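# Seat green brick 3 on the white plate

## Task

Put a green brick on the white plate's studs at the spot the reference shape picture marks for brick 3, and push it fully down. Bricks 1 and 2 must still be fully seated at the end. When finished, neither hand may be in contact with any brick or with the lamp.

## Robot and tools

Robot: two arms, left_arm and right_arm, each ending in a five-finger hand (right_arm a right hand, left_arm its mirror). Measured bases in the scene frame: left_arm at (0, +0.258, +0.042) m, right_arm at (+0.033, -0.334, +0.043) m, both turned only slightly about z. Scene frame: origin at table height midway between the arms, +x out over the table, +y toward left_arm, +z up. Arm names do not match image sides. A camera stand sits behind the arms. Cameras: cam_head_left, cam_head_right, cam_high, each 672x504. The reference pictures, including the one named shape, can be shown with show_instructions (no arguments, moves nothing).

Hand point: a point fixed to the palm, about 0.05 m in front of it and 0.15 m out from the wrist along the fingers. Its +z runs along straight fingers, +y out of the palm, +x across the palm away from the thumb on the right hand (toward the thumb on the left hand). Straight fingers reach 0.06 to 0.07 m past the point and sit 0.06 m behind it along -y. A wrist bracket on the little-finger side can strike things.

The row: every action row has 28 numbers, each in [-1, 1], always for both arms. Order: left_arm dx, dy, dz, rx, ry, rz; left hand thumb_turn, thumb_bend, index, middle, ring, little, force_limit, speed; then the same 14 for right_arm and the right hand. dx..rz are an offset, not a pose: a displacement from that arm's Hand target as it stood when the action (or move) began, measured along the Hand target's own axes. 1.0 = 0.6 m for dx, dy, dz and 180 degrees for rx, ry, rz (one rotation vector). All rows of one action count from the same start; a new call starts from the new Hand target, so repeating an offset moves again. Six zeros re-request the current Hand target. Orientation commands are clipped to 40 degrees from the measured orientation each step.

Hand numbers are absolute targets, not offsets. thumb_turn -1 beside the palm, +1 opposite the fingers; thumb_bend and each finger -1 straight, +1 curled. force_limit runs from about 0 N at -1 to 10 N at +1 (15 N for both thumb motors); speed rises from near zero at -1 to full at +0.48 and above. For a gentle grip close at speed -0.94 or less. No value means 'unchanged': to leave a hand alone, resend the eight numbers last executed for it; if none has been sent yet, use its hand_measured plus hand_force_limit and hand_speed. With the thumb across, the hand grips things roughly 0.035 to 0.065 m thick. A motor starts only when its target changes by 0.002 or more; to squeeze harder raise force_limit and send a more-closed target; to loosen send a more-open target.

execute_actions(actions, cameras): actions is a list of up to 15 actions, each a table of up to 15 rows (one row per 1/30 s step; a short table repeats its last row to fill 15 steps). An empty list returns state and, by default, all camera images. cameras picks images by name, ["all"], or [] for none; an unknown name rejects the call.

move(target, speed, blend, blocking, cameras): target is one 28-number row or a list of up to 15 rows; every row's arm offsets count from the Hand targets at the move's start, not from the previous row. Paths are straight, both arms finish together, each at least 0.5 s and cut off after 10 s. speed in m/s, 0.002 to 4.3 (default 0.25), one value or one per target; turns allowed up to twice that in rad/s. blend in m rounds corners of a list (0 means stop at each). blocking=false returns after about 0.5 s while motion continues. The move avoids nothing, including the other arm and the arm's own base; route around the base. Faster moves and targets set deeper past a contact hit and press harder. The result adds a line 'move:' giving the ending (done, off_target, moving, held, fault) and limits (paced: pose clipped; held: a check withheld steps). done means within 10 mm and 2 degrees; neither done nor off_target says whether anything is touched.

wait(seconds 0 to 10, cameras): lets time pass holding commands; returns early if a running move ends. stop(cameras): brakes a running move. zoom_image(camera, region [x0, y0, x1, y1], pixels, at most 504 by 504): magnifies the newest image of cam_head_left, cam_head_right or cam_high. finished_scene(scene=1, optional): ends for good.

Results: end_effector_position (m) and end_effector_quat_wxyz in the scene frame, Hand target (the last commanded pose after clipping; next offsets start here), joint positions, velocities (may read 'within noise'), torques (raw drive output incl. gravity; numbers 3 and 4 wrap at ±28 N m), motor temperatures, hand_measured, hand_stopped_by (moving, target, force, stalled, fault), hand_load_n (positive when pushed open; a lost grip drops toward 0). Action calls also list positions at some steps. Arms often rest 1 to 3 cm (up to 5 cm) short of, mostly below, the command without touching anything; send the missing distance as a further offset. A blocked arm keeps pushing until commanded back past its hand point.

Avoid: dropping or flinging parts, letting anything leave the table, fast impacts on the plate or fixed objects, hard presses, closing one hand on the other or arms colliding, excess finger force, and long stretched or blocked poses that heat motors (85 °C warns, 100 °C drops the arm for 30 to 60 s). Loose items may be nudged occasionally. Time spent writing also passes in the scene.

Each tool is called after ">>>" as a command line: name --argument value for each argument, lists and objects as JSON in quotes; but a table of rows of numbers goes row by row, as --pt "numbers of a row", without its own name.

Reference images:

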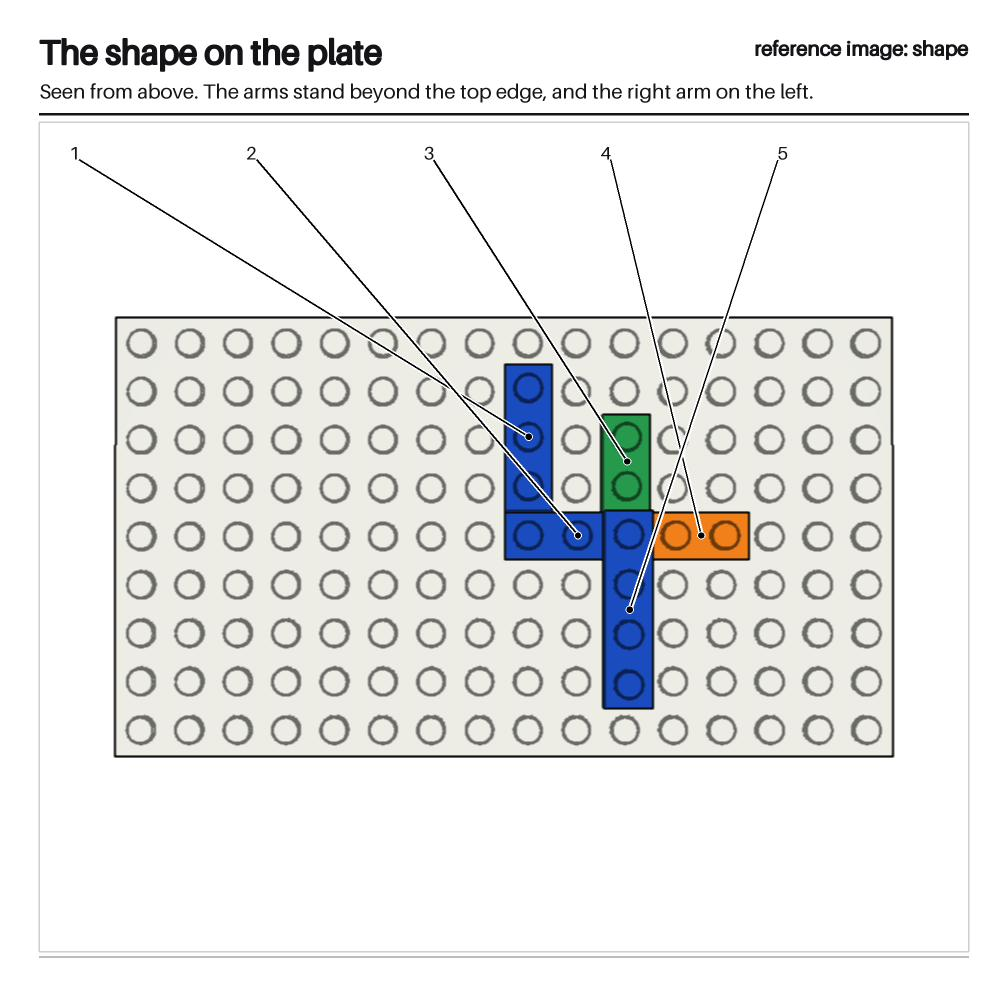

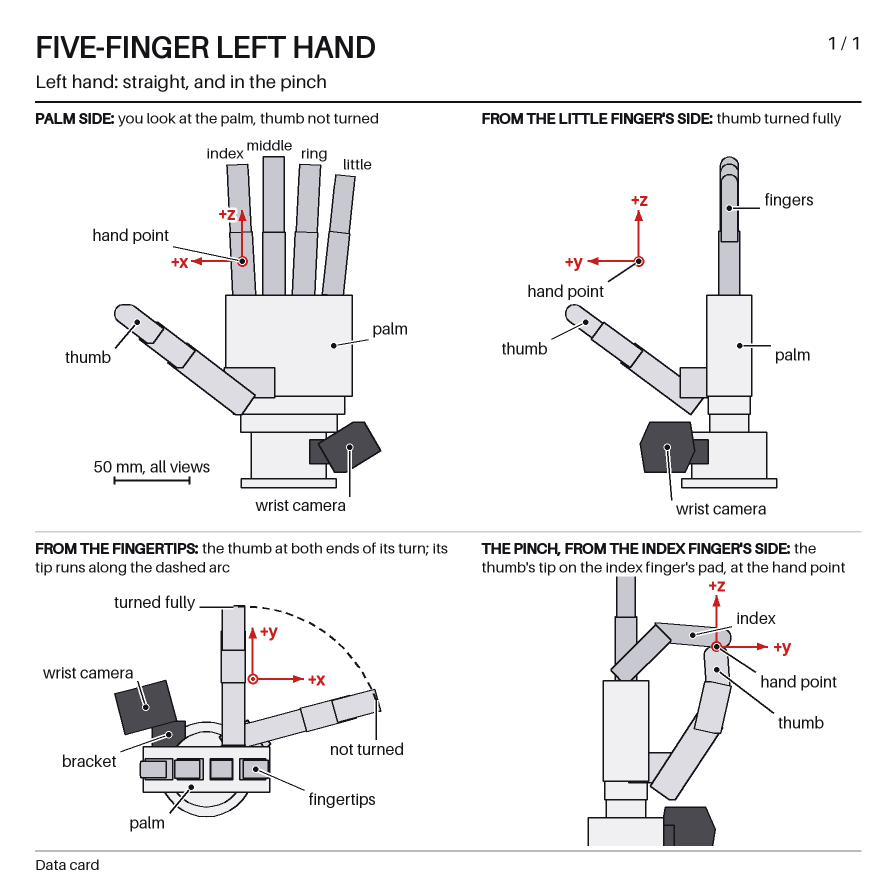

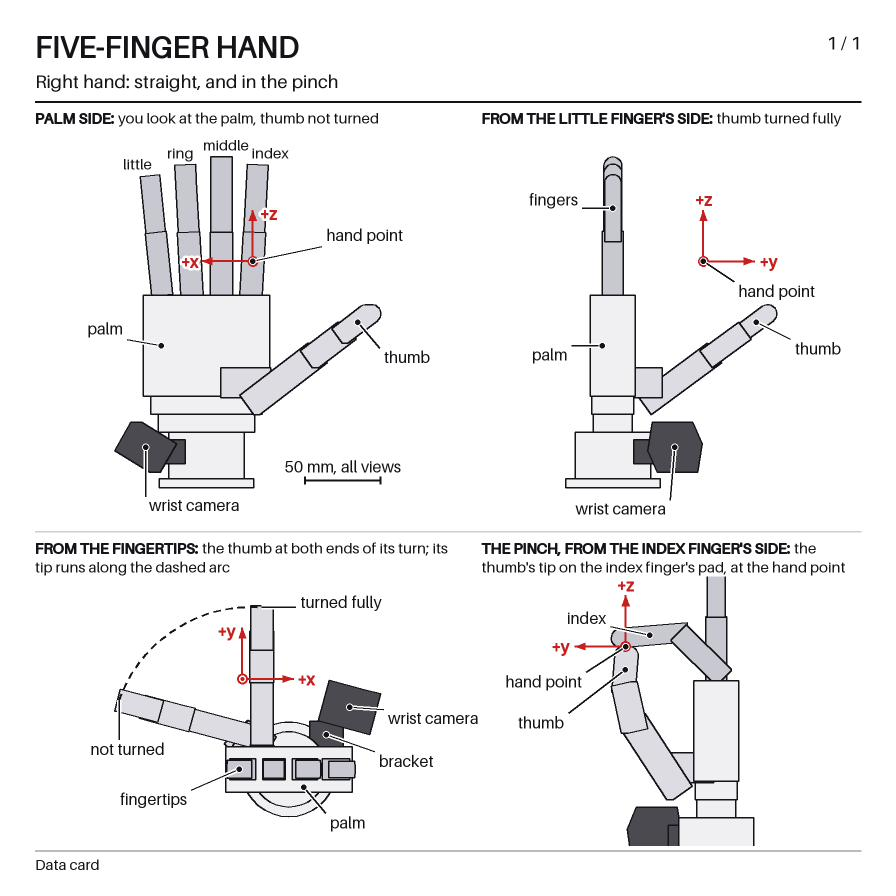

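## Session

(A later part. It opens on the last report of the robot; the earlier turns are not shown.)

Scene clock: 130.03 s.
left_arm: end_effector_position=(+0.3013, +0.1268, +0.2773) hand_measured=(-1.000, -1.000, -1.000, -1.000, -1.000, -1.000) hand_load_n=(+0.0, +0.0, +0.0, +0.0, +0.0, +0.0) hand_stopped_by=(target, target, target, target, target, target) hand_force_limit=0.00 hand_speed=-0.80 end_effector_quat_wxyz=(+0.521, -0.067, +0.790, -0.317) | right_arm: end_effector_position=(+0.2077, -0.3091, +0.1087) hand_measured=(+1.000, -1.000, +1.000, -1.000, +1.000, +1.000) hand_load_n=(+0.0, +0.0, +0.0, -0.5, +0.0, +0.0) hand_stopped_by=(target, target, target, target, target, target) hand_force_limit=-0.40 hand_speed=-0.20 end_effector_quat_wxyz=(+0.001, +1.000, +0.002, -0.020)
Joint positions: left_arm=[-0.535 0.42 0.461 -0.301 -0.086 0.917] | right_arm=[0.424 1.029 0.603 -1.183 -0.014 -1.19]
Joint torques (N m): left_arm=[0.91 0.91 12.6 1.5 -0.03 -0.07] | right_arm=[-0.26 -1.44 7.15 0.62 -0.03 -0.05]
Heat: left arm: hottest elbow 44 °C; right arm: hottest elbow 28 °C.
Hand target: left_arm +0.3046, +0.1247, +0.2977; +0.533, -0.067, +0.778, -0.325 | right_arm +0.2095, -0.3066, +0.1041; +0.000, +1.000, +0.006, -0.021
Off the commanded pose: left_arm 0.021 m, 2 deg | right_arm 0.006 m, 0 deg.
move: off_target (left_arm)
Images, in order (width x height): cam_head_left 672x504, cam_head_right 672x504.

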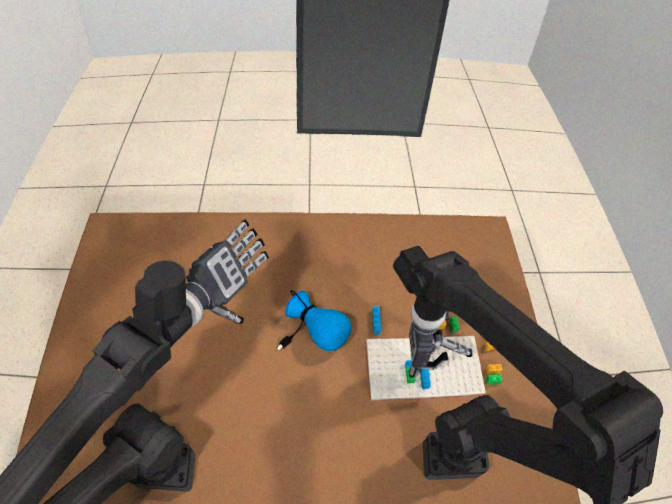

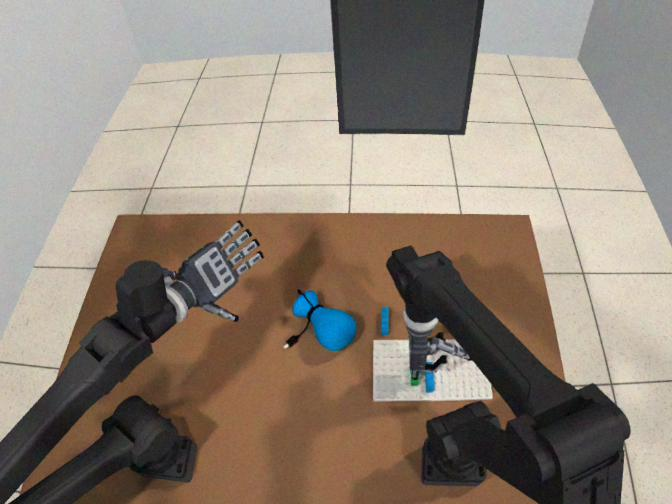

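>>> move --pt "0 0 0 0 0 0 -1 -1 -1 -1 -1 -1 0 -0.8 0.00825 -0.00506 -0.02372 0 0 0 1 -1 1 -1 1 1 -0.4 -0.2" --pt "0 0 0 0 0 0 -1 -1 -1 -1 -1 -1 0 -0.8 0.00923 -0.00506 -0.0004 0 0 0 1 -1 1 -1 1 1 -0.4 -0.2" --speed '[0.08, 0.05]' --cameras '["cam_head_left","cam_head_right"]'

>>> zoom_image --camera "cam_head_left" --region '[390, 345, 440, 395]'

>>> zoom_image --camera "cam_head_right" --region '[390, 345, 440, 395]'

Scene clock: 132.03 s.
left_arm: end_effector_position=(+0.3013, +0.1268, +0.2773) hand_measured=(-1.000, -1.000, -1.000, -1.000, -1.000, -1.000) hand_load_n=(+0.0, +0.0, +0.0, +0.0, +0.0, +0.0) hand_stopped_by=(target, target, target, target, target, target) hand_force_limit=0.00 hand_speed=-0.80 end_effector_quat_wxyz=(+0.521, -0.067, +0.790, -0.317) | right_arm: end_effector_position=(+0.2073, -0.3092, +0.1080) hand_measured=(+1.000, -1.000, +1.000, -1.000, +1.000, +1.000) hand_load_n=(+0.0, +0.0, +0.0, -1.0, +0.0, +0.0) hand_stopped_by=(target, target, target, target, target, target) hand_force_limit=-0.40 hand_speed=-0.20 end_effector_quat_wxyz=(+0.002, +1.000, +0.002, -0.022)
Joint positions: left_arm=[-0.535 0.42 0.461 -0.301 -0.086 0.917] | right_arm=[0.424 1.034 0.603 -1.183 -0.014 -1.19]
Joint torques (N m): left_arm=[0.91 0.91 12.6 1.5 -0.03 -0.07] | right_arm=[-0.03 -0.32 8.14 0.87 -0.04 -0.01]
Heat: left arm: hottest elbow 44 °C; right arm: hottest elbow 28 °C.
Hand target: left_arm +0.3046, +0.1247, +0.2977; +0.533, -0.067, +0.778, -0.325 | right_arm +0.2150, -0.3035, +0.1041; +0.000, +1.000, +0.006, -0.021
Off the commanded pose: left_arm 0.021 m, 2 deg | right_arm 0.010 m, 0 deg.
move: off_target (left_arm)
Images, in order (width x height): cam_head_left 672x504, cam_head_right 672x504.

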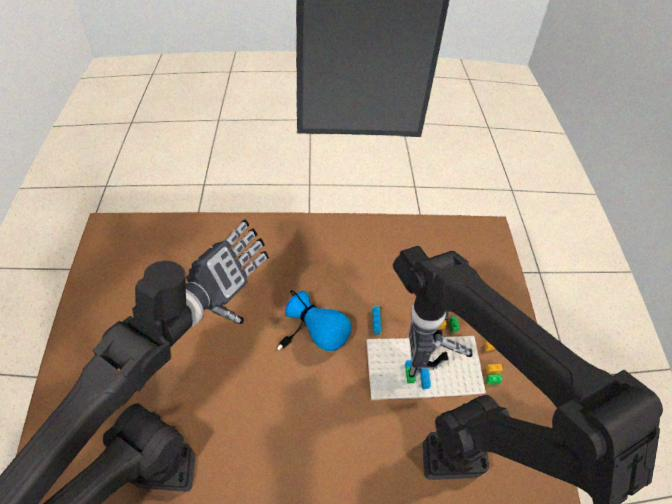

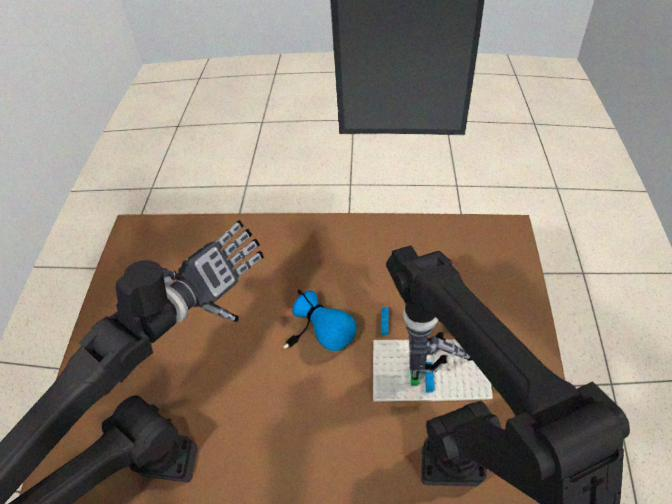

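Scaled by 10.080 from the camera's 672x504 image, which has a finer 960x720 frame.

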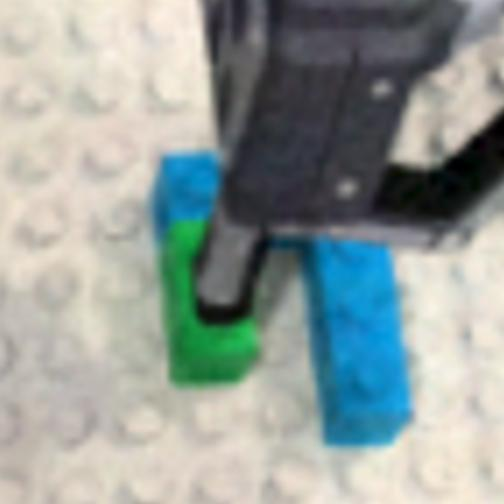

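Scaled by 10.080 from the camera's 672x504 image, which has a finer 960x720 frame.

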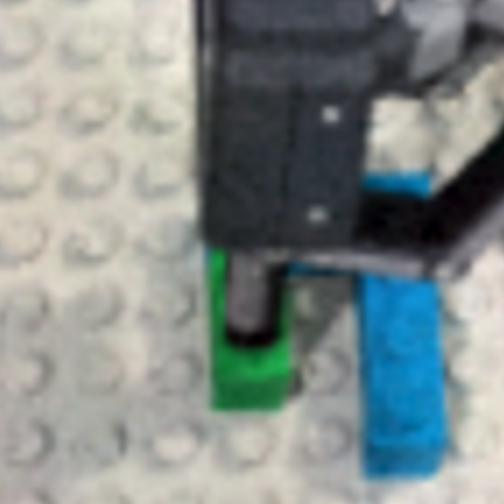

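>>> move --pt "0 0 0 0 0 0 -1 -1 -1 -1 -1 -1 0 -0.8 0.00115 0.0017 -0.0518 0 0 0 1 -1 1 -1 1 1 -0.4 -0.2" --pt "0 0 0 0 0 0 -1 -1 -1 -1 -1 -1 0 -0.8 0 0.0017 0.0008 0 0 0 1 -1 1 -1 1 1 -0.4 -0.2" --speed '[0.08, 0.05]' --cameras '["cam_head_left","cam_head_right"]'

>>> zoom_image --camera "cam_head_left" --region '[390, 345, 440, 395]'

>>> zoom_image --camera "cam_head_right" --region '[390, 345, 440, 395]'

Scene clock: 135.03 s.
left_arm: end_effector_position=(+0.3013, +0.1268, +0.2773) hand_measured=(-1.000, -1.000, -1.000, -1.000, -1.000, -1.000) hand_load_n=(+0.0, +0.0, +0.0, +0.0, +0.0, +0.0) hand_stopped_by=(target, target, target, target, target, target) hand_force_limit=0.00 hand_speed=-0.80 end_effector_quat_wxyz=(+0.521, -0.067, +0.790, -0.317) | right_arm: end_effector_position=(+0.2195, -0.3042, +0.1115) hand_measured=(+1.000, -1.000, +1.000, -1.000, +1.000, +1.000) hand_load_n=(+0.0, -0.5, +0.0, +0.0, +0.0, +0.0) hand_stopped_by=(target, target, target, target, target, target) hand_force_limit=-0.40 hand_speed=-0.20 end_effector_quat_wxyz=(-0.003, +1.000, +0.002, -0.012)
Joint positions: left_arm=[-0.535 0.42 0.461 -0.301 -0.086 0.917] | right_arm=[0.424 1.05 0.628 -1.169 -0.014 -1.19]
Joint torques (N m): left_arm=[0.91 0.91 12.62 1.51 -0.03 -0.07] | right_arm=[-0.38 -1.96 6.2 0.47 -0.02 -0.06]
Motor temperatures (°C): left_arm=[25 24 45 22 22 21] | right_arm=[25 24 29 20 22 21]
Heat: left arm: hottest elbow 45 °C; right arm: hottest elbow 29 °C.
Hand target: left_arm +0.3046, +0.1247, +0.2977; +0.533, -0.067, +0.778, -0.325 | right_arm +0.2150, -0.3045, +0.1035; +0.000, +1.000, +0.006, -0.021
Off the commanded pose: left_arm 0.021 m, 2 deg | right_arm 0.009 m, 1 deg.
move: off_target (left_arm)
Images, in order (width x height): cam_head_left 672x504, cam_head_right 672x504.

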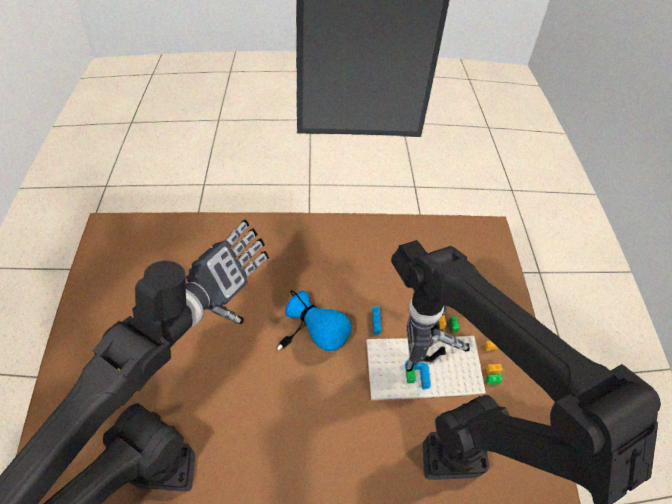

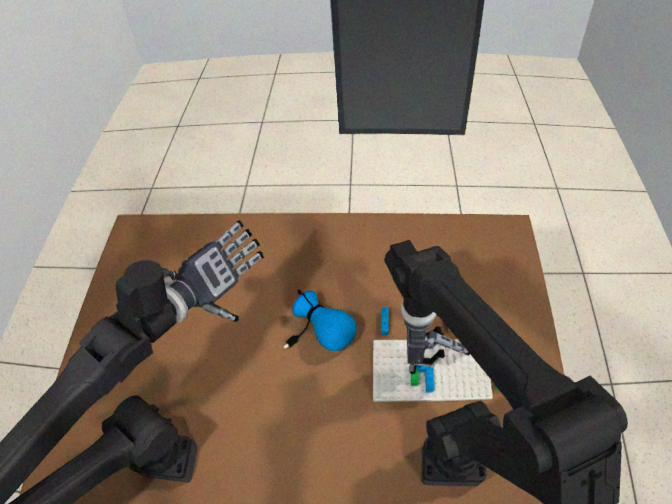

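Scaled by 10.080 from the camera's 672x504 image, which has a finer 960x720 frame.

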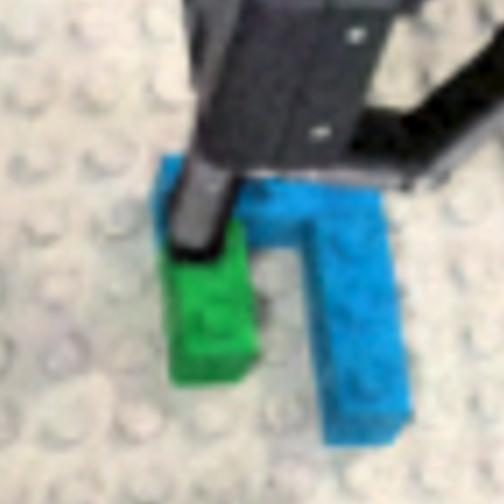

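Scaled by 10.080 from the camera's 672x504 image, which has a finer 960x720 frame.

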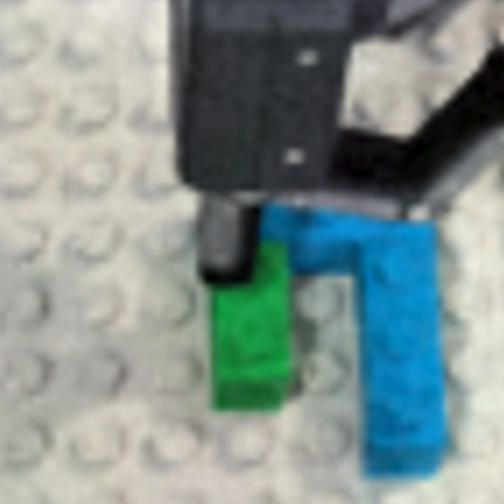

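>>> move --pt "0 0 0 0 0 0 -1 -1 -1 -1 -1 -1 0 -0.8 -0.01225 0.00405 -0.0521 0 0 0 1 -1 1 -1 1 1 -0.4 -0.2" --pt "0 0 0 0 0 0 -1 -1 -1 -1 -1 -1 0 -0.8 -0.01172 0.00403 0.0005 0 0 0 1 -1 1 -1 1 1 -0.4 -0.2" --speed '[0.08, 0.05]' --cameras '["cam_head_left","cam_head_right"]'

>>> zoom_image --camera "cam_head_left" --region '[390, 345, 440, 395]'

>>> zoom_image --camera "cam_head_right" --region '[390, 345, 440, 395]'

Scene clock: 138.17 s.
left_arm: end_effector_position=(+0.3013, +0.1268, +0.2773) hand_measured=(-1.000, -1.000, -1.000, -1.000, -1.000, -1.000) hand_load_n=(+0.0, +0.0, +0.0, +0.0, +0.0, +0.0) hand_stopped_by=(target, target, target, target, target, target) hand_force_limit=0.00 hand_speed=-0.80 end_effector_quat_wxyz=(+0.521, -0.067, +0.790, -0.317) | right_arm: end_effector_position=(+0.2108, -0.3077, +0.1099) hand_measured=(+1.000, -1.000, +1.000, -1.000, +1.000, +1.000) hand_load_n=(+0.0, +0.0, +0.0, +0.0, +0.0, +0.5) hand_stopped_by=(target, target, target, target, target, target) hand_force_limit=-0.40 hand_speed=-0.20 end_effector_quat_wxyz=(-0.002, +1.000, +0.002, -0.014)
Joint positions: left_arm=[-0.535 0.42 0.461 -0.301 -0.086 0.917] | right_arm=[0.424 1.026 0.608 -1.177 -0.014 -1.19]
Joint torques (N m): left_arm=[0.85 0.97 12.6 1.48 -0.03 -0.07] | right_arm=[-0.26 -1.67 6.54 0.39 -0.02 -0.05]
Heat: left arm: hottest elbow 45 °C; right arm: hottest elbow 28 °C.
Hand target: left_arm +0.3046, +0.1247, +0.2977; +0.533, -0.067, +0.778, -0.325 | right_arm +0.2079, -0.3070, +0.1035; +0.000, +1.000, +0.006, -0.021
Off the commanded pose: left_arm 0.021 m, 2 deg | right_arm 0.007 m, 1 deg.
move: off_target (left_arm)
Images, in order (width x height): cam_head_left 672x504, cam_head_right 672x504.

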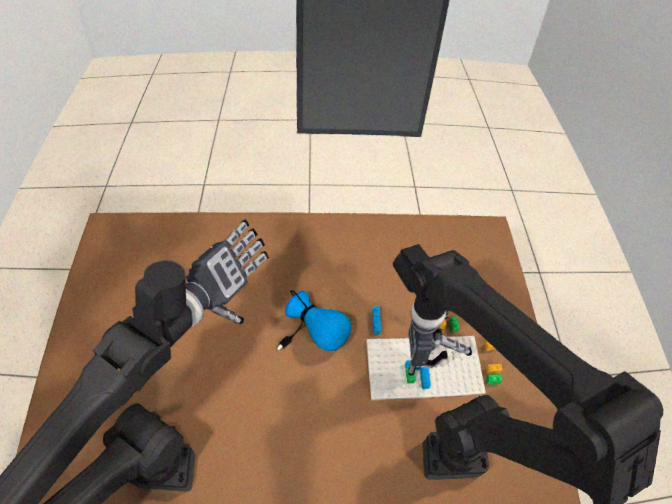

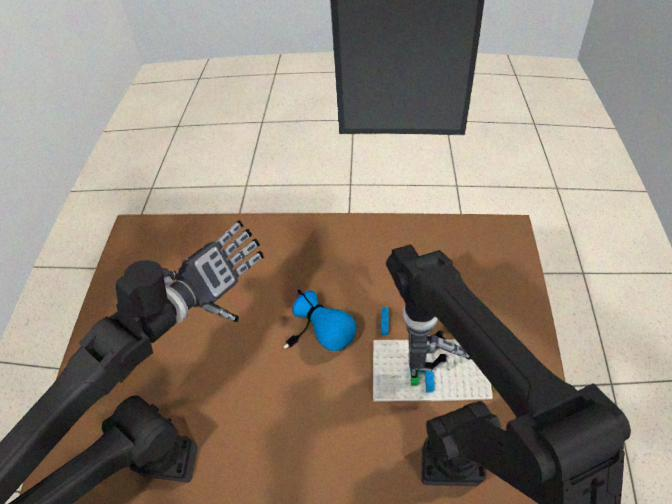

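Scaled by 10.080 from the camera's 672x504 image, which has a finer 960x720 frame.

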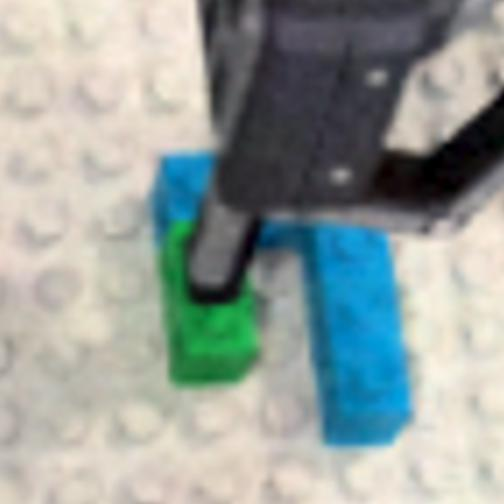

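Scaled by 10.080 from the camera's 672x504 image, which has a finer 960x720 frame.

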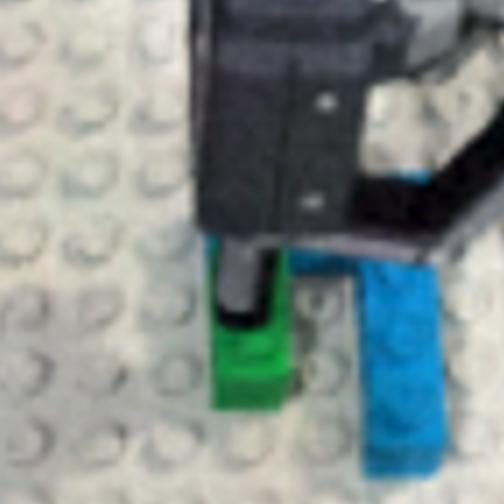

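>>> move --target '[0,0,0,0,0,0,-1,-1,-1,-1,-1,-1,0,-0.8,0.00253,-0.0033,0.01993,0,0,0,1,-1,1,-1,1,1,-0.4,-0.2]' --speed 0.03 --cameras '["cam_head_left","cam_head_right"]'

>>> zoom_image --camera "cam_head_left" --region '[390, 345, 440, 395]'

>>> zoom_image --camera "cam_head_right" --region '[390, 345, 440, 395]'

Scene clock: 139.27 s.
left_arm: end_effector_position=(+0.3013, +0.1268, +0.2773) hand_measured=(-1.000, -1.000, -1.000, -1.000, -1.000, -1.000) hand_load_n=(+0.0, +0.0, +0.0, +0.0, +0.0, +0.0) hand_stopped_by=(target, target, target, target, target, target) hand_force_limit=0.00 hand_speed=-0.80 end_effector_quat_wxyz=(+0.521, -0.067, +0.790, -0.317) | right_arm: end_effector_position=(+0.2129, -0.3065, +0.1074) hand_measured=(+1.000, -1.000, +1.000, -1.000, +1.000, +1.000) hand_load_n=(+0.0, +0.0, +0.0, -2.0, +0.0, +0.5) hand_stopped_by=(target, target, target, target, target, target) hand_force_limit=-0.40 hand_speed=-0.20 end_effector_quat_wxyz=(-0.003, +1.000, +0.003, -0.012)
Joint positions: left_arm=[-0.535 0.42 0.461 -0.301 -0.086 0.917] | right_arm=[0.425 1.032 0.605 -1.163 -0.014 -1.19]
Joint torques (N m): left_arm=[0.91 0.91 12.6 1.51 -0.03 -0.07] | right_arm=[0.03 -0.44 5.33 1.33 -0.01 0.02]
Heat: left arm: hottest elbow 45 °C; right arm: hottest elbow 28 °C.
Hand target: left_arm +0.3046, +0.1247, +0.2977; +0.533, -0.067, +0.778, -0.325 | right_arm +0.2091, -0.3050, +0.0916; +0.000, +1.000, +0.006, -0.021
Off the commanded pose: left_arm 0.021 m, 2 deg | right_arm 0.016 m, 1 deg.
move: off_target (left_arm, right_arm)
Images, in order (width x height): cam_head_left 672x504, cam_head_right 672x504.

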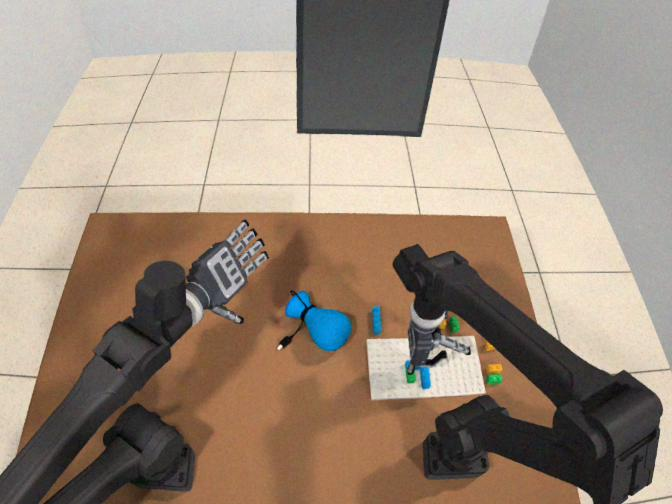

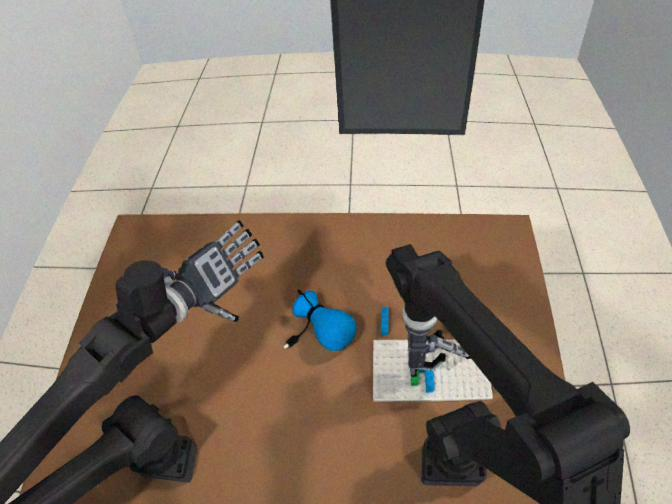

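Scaled by 10.080 from the camera's 672x504 image, which has a finer 960x720 frame.

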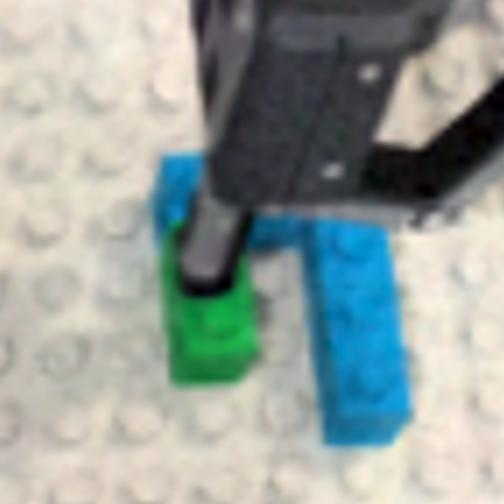

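Scaled by 10.080 from the camera's 672x504 image, which has a finer 960x720 frame.

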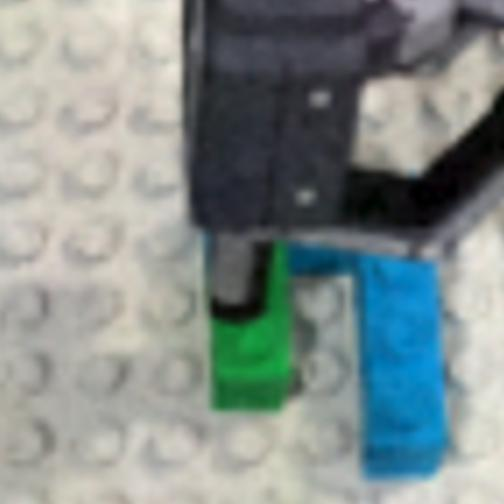

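>>> move --target '[0,0,0,0,0,0,-1,-1,-1,-1,-1,-1,0,-0.8,-0.0015,0,0.01667,0,0,0,1,-1,1,-1,1,1,-0.4,-0.2]' --speed 0.03 --cameras '["cam_head_left","cam_head_right"]'

>>> zoom_image --camera "cam_head_left" --region '[390, 345, 440, 395]'

>>> zoom_image --camera "cam_head_right" --region '[390, 345, 440, 395]'

Scene clock: 140.73 s.
left_arm: end_effector_position=(+0.3013, +0.1268, +0.2773) hand_measured=(-1.000, -1.000, -1.000, -1.000, -1.000, -1.000) hand_load_n=(+0.0, +0.0, +0.0, +0.0, +0.0, +0.0) hand_stopped_by=(target, target, target, target, target, target) hand_force_limit=0.00 hand_speed=-0.80 end_effector_quat_wxyz=(+0.521, -0.067, +0.790, -0.317) | right_arm: end_effector_position=(+0.2167, -0.2995, +0.0911) hand_measured=(+1.000, -1.000, +1.000, -1.000, +1.000, +1.000) hand_load_n=(+0.0, +0.0, +0.5, +0.5, +0.0, +0.0) hand_stopped_by=(target, target, target, target, target, target) hand_force_limit=-0.40 hand_speed=-0.20 end_effector_quat_wxyz=(-0.013, +1.000, +0.008, -0.006)
Joint positions: left_arm=[-0.535 0.42 0.461 -0.301 -0.086 0.917] | right_arm=[0.436 1.059 0.579 -1.091 -0.03 -1.188]
Joint torques (N m): left_arm=[0.91 0.91 12.62 1.5 -0.03 -0.07] | right_arm=[-0.5 -1.38 5.61 0.24 0.52 0.04]
Heat: left arm: hottest elbow 45 °C; right arm: hottest elbow 28 °C.
Hand target: left_arm +0.3046, +0.1247, +0.2977; +0.533, -0.067, +0.778, -0.325 | right_arm +0.2076, -0.3051, +0.0815; +0.000, +1.000, +0.006, -0.021
Off the commanded pose: left_arm 0.021 m, 2 deg | right_arm 0.014 m, 2 deg.
move: off_target (left_arm, right_arm)
Images, in order (width x height): cam_head_left 672x504, cam_head_right 672x504.

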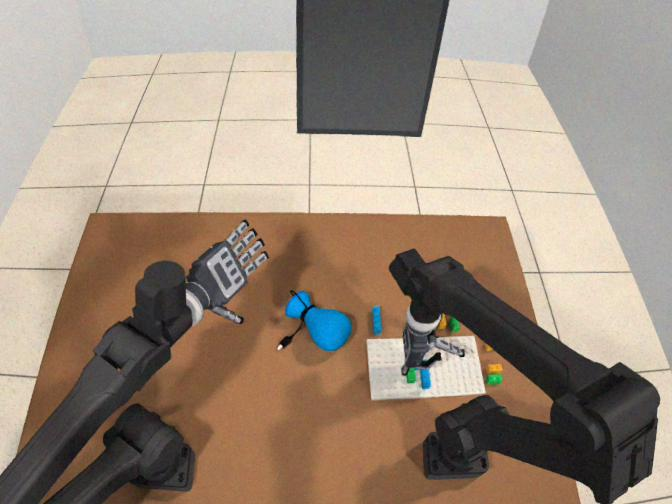

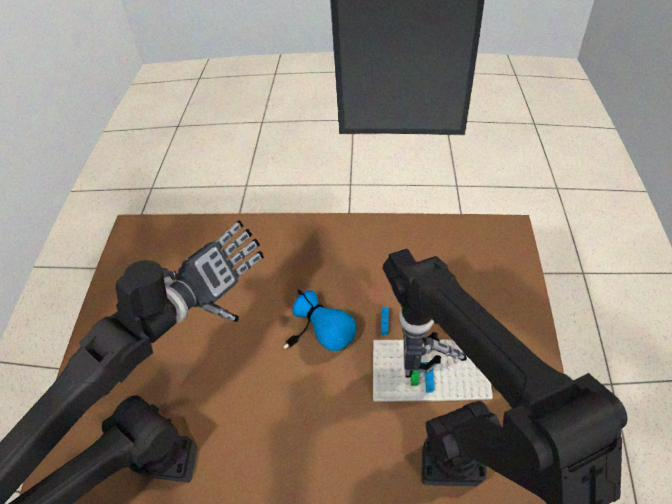

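Scaled by 10.080 from the camera's 672x504 image, which has a finer 960x720 frame.

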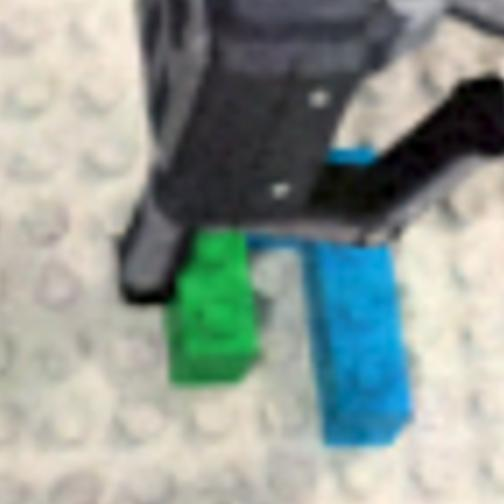

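Scaled by 10.080 from the camera's 672x504 image, which has a finer 960x720 frame.

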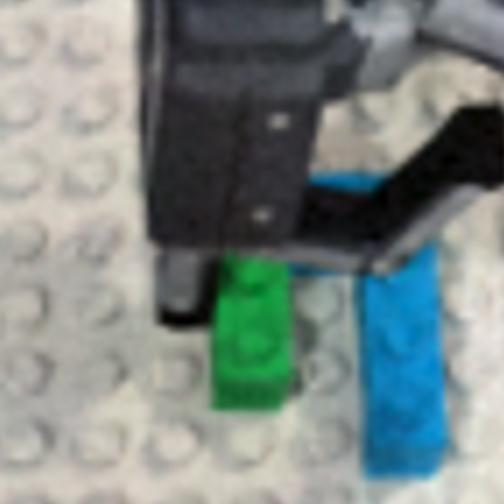

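>>> move --pt "0 0 0 0 0 0 -1 -1 -1 -1 -1 -1 0 -0.8 0.0031 0.0001 -0.1253 0 0 0 -1 -1 1 -1 1 1 -0.4 -0.2" --pt "0 0 0 0 0 0 -1 -1 -1 -1 -1 -1 0 -0.8 -0.0641 -0.12955 -0.1283 0.021 0 0.5 -1 -1 1 -1 1 1 -0.4 -0.2" --speed '[0.1, 0.35]' --cameras '["cam_head_left","cam_head_right"]'

>>> zoom_image --camera "cam_head_left" --region '[380, 330, 440, 390]'

>>> zoom_image --camera "cam_head_right" --region '[380, 330, 440, 390]'

Scene clock: 148.97 s.
left_arm: end_effector_position=(+0.3013, +0.1268, +0.2773) hand_measured=(-1.000, -1.000, -1.000, -1.000, -1.000, -1.000) hand_load_n=(+0.0, +0.0, +0.0, +0.0, +0.0, -0.5) hand_stopped_by=(target, target, target, target, target, target) hand_force_limit=0.00 hand_speed=-0.80 end_effector_quat_wxyz=(+0.521, -0.067, +0.790, -0.317) | right_arm: end_effector_position=(+0.1787, -0.2269, +0.1623) hand_measured=(-1.000, -1.000, +1.000, -1.000, +1.000, +1.000) hand_load_n=(+0.0, +0.0, +0.0, +0.0, +0.0, +0.0) hand_stopped_by=(target, target, target, target, target, target) hand_force_limit=-0.40 hand_speed=-0.20 end_effector_quat_wxyz=(-0.021, +0.711, -0.703, -0.014)
Joint positions: left_arm=[-0.535 0.42 0.461 -0.301 -0.086 0.917] | right_arm=[0.361 0.904 0.683 -1.325 -0.043 0.312]
Joint torques (N m): left_arm=[0.91 0.91 12.6 1.5 -0.03 -0.07] | right_arm=[-0.09 -2.55 7.05 -0.23 0.08 0.04]
Heat: left arm: hottest elbow 45 °C; right arm: hottest elbow 29 °C.
Hand target: left_arm +0.3046, +0.1247, +0.2977; +0.533, -0.067, +0.778, -0.325 | right_arm +0.1715, -0.2278, +0.1602; -0.015, +0.711, -0.703, -0.015
Off the commanded pose: left_arm 0.021 m, 2 deg | right_arm 0.008 m, 1 deg.
move: off_target (left_arm)
Images, in order (width x height): cam_head_left 672x504, cam_head_right 672x504.

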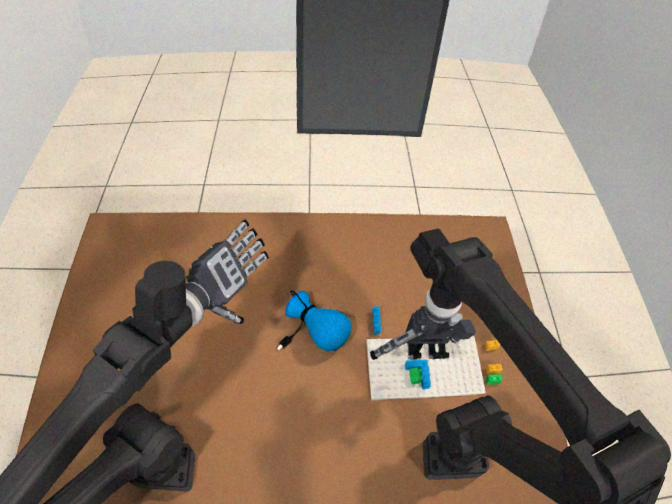

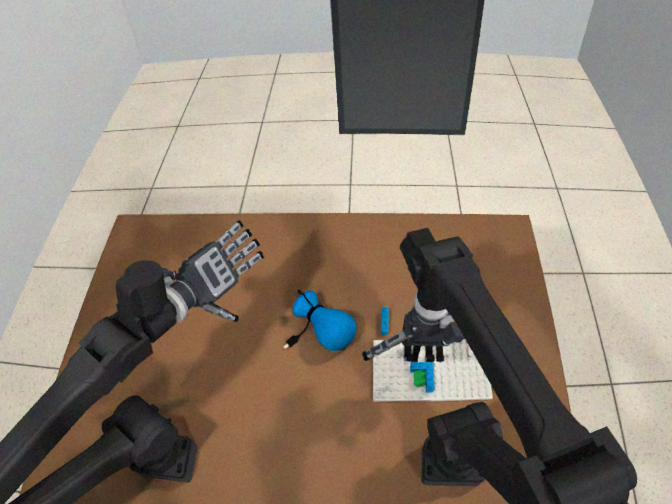

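Scaled by 8.400 from the camera's 672x504 image, which has a finer 960x720 frame.

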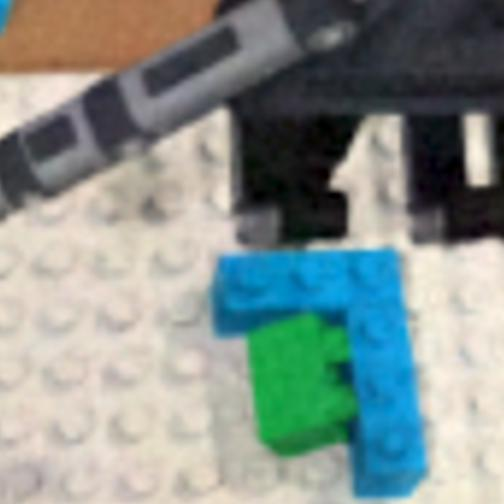

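Scaled by 8.400 from the camera's 672x504 image, which has a finer 960x720 frame.

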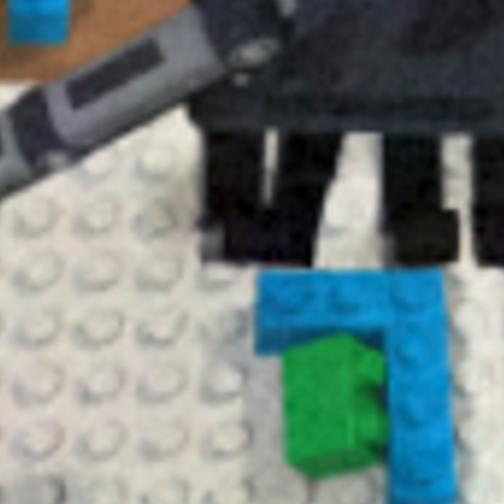

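>>> zoom_image --camera "cam_head_left" --region '[470, 330, 520, 390]'

>>> wait --seconds 0.1 --cameras '["cam_high"]'

>>> zoom_image --camera "cam_high" --region '[130, 200, 270, 280]'

Scaled by 8.400 from the camera's 672x504 image, which has a finer 960x720 frame.

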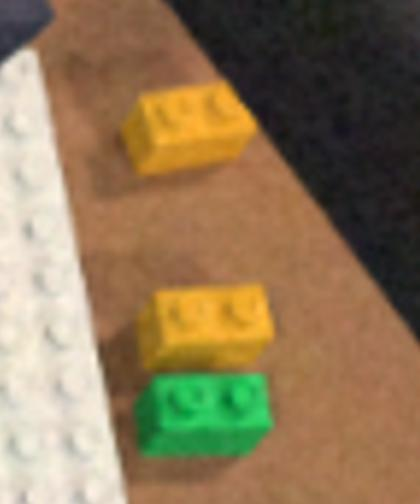

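Scene clock: 155.27 s.
left_arm: end_effector_position=(+0.3013, +0.1268, +0.2773) hand_measured=(-1.000, -1.000, -1.000, -1.000, -1.000, -1.000) hand_load_n=(+0.0, +0.0, +0.0, +0.0, +0.0, +0.0) hand_stopped_by=(target, target, target, target, target, target) hand_force_limit=0.00 hand_speed=-0.80 end_effector_quat_wxyz=(+0.521, -0.067, +0.790, -0.317) | right_arm: end_effector_position=(+0.1787, -0.2269, +0.1623) hand_measured=(-1.000, -1.000, +1.000, -1.000, +1.000, +1.000) hand_load_n=(+0.0, +0.0, +0.0, +0.0, +0.0, +0.0) hand_stopped_by=(target, target, target, target, target, target) hand_force_limit=-0.40 hand_speed=-0.20 end_effector_quat_wxyz=(-0.021, +0.711, -0.703, -0.014)
Joint positions: left_arm=[-0.535 0.42 0.461 -0.301 -0.086 0.917] | right_arm=[0.361 0.904 0.683 -1.325 -0.043 0.313]
Joint torques (N m): left_arm=[0.91 0.97 12.6 1.51 -0.03 -0.07] | right_arm=[-0.15 -2.61 7.04 -0.23 0.08 0.05]
Heat: left arm: hottest elbow 45 °C; right arm: hottest elbow 29 °C.
Hand target: left_arm +0.3046, +0.1247, +0.2977; +0.533, -0.067, +0.778, -0.325 | right_arm +0.1715, -0.2278, +0.1602; -0.015, +0.710, -0.703, -0.015
Off the commanded pose: left_arm 0.021 m, 2 deg | right_arm 0.008 m, 1 deg.
wait: 0.10 s; at rest from the start
Images, in order (width x height): cam_high 672x504.

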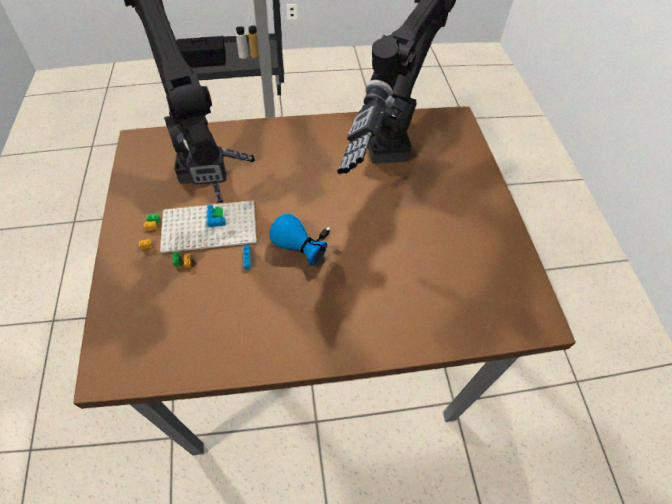

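Scaled by 3.600 from the camera's 672x504 image, which has a finer 960x720 frame.

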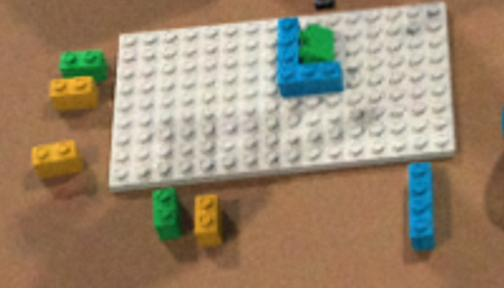

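>>> wait --seconds 0.1 --cameras '["all"]'

>>> zoom_image --camera "cam_head_left" --region '[400, 358, 435, 393]'

>>> zoom_image --camera "cam_head_right" --region '[405, 360, 440, 395]'

>>> zoom_image --camera "cam_high" --region '[195, 195, 240, 240]'

Scene clock: 157.20 s.
left_arm: end_effector_position=(+0.3013, +0.1268, +0.2773) hand_measured=(-1.000, -1.000, -1.000, -1.000, -1.000, -1.000) hand_load_n=(+0.0, +0.0, +0.0, +0.0, +0.0, +0.0) hand_stopped_by=(target, target, target, target, target, target) hand_force_limit=0.00 hand_speed=-0.80 end_effector_quat_wxyz=(+0.521, -0.067, +0.790, -0.317) | right_arm: end_effector_position=(+0.1787, -0.2269, +0.1623) hand_measured=(-1.000, -1.000, +1.000, -1.000, +1.000, +1.000) hand_load_n=(+0.0, +0.0, +0.0, +0.0, +0.0, +0.0) hand_stopped_by=(target, target, target, target, target, target) hand_force_limit=-0.40 hand_speed=-0.20 end_effector_quat_wxyz=(-0.021, +0.711, -0.703, -0.014)
Joint positions: left_arm=[-0.535 0.42 0.461 -0.301 -0.086 0.917] | right_arm=[0.361 0.904 0.683 -1.325 -0.043 0.313]
Joint torques (N m): left_arm=[0.91 0.85 12.6 1.5 -0.03 -0.07] | right_arm=[-0.09 -2.55 7.05 -0.23 0.08 0.05]
Heat: left arm: hottest elbow 46 °C; right arm: hottest elbow 29 °C.
Hand target: left_arm +0.3046, +0.1247, +0.2977; +0.533, -0.067, +0.778, -0.325 | right_arm +0.1715, -0.2278, +0.1602; -0.015, +0.710, -0.703, -0.015
Off the commanded pose: left_arm 0.021 m, 2 deg | right_arm 0.008 m, 1 deg.
wait: 0.10 s; at rest from the start

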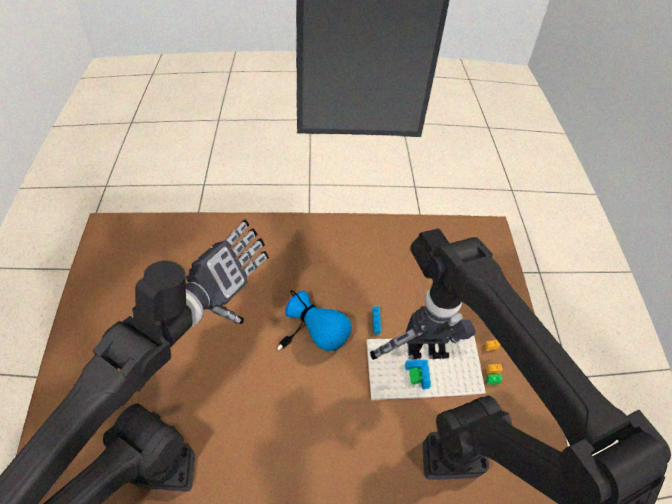

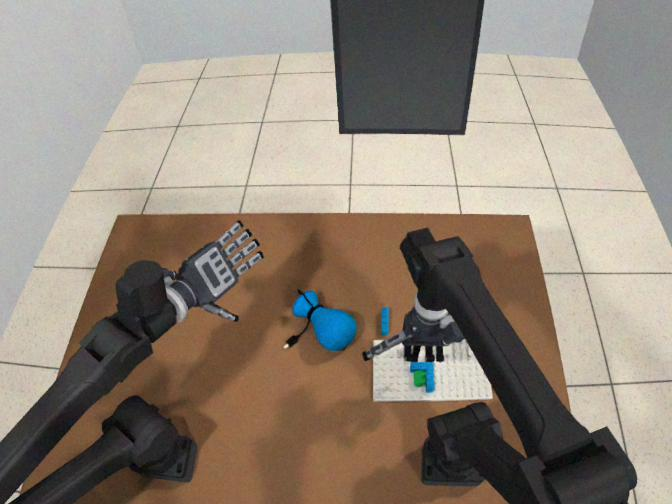

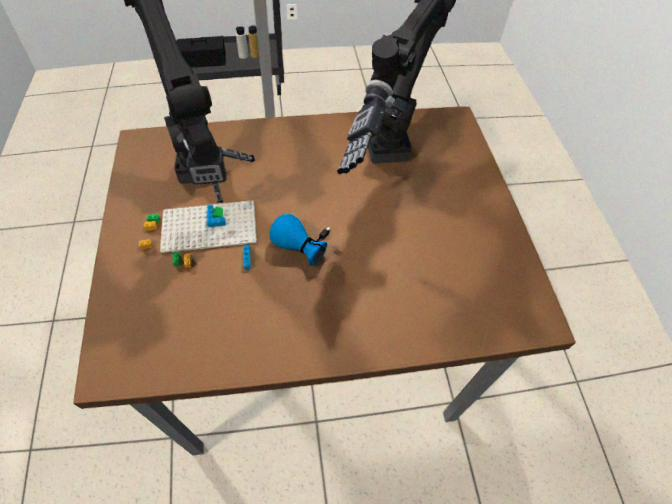

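Scaled by 14.400 from the camera's 672x504 image, which has a finer 960x720 frame.

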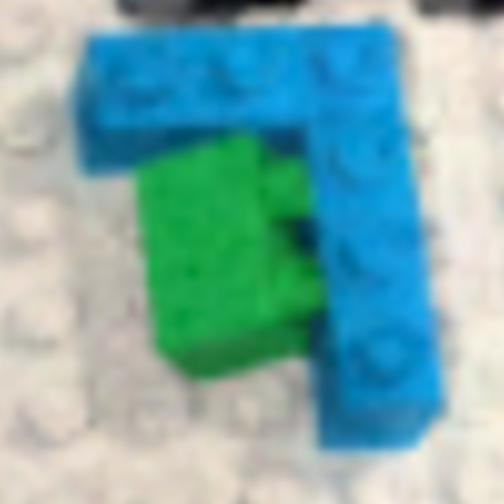

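Scaled by 14.400 from the camera's 672x504 image, which has a finer 960x720 frame.

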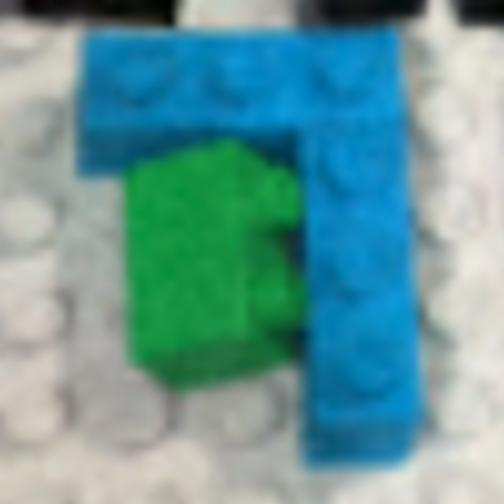

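Scaled by 11.200 from the camera's 672x504 image, which has a finer 960x720 frame.

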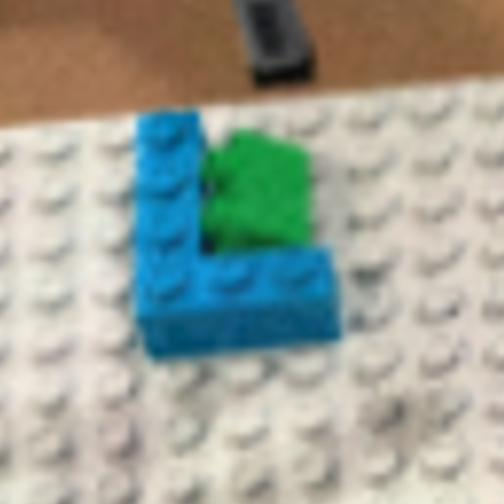

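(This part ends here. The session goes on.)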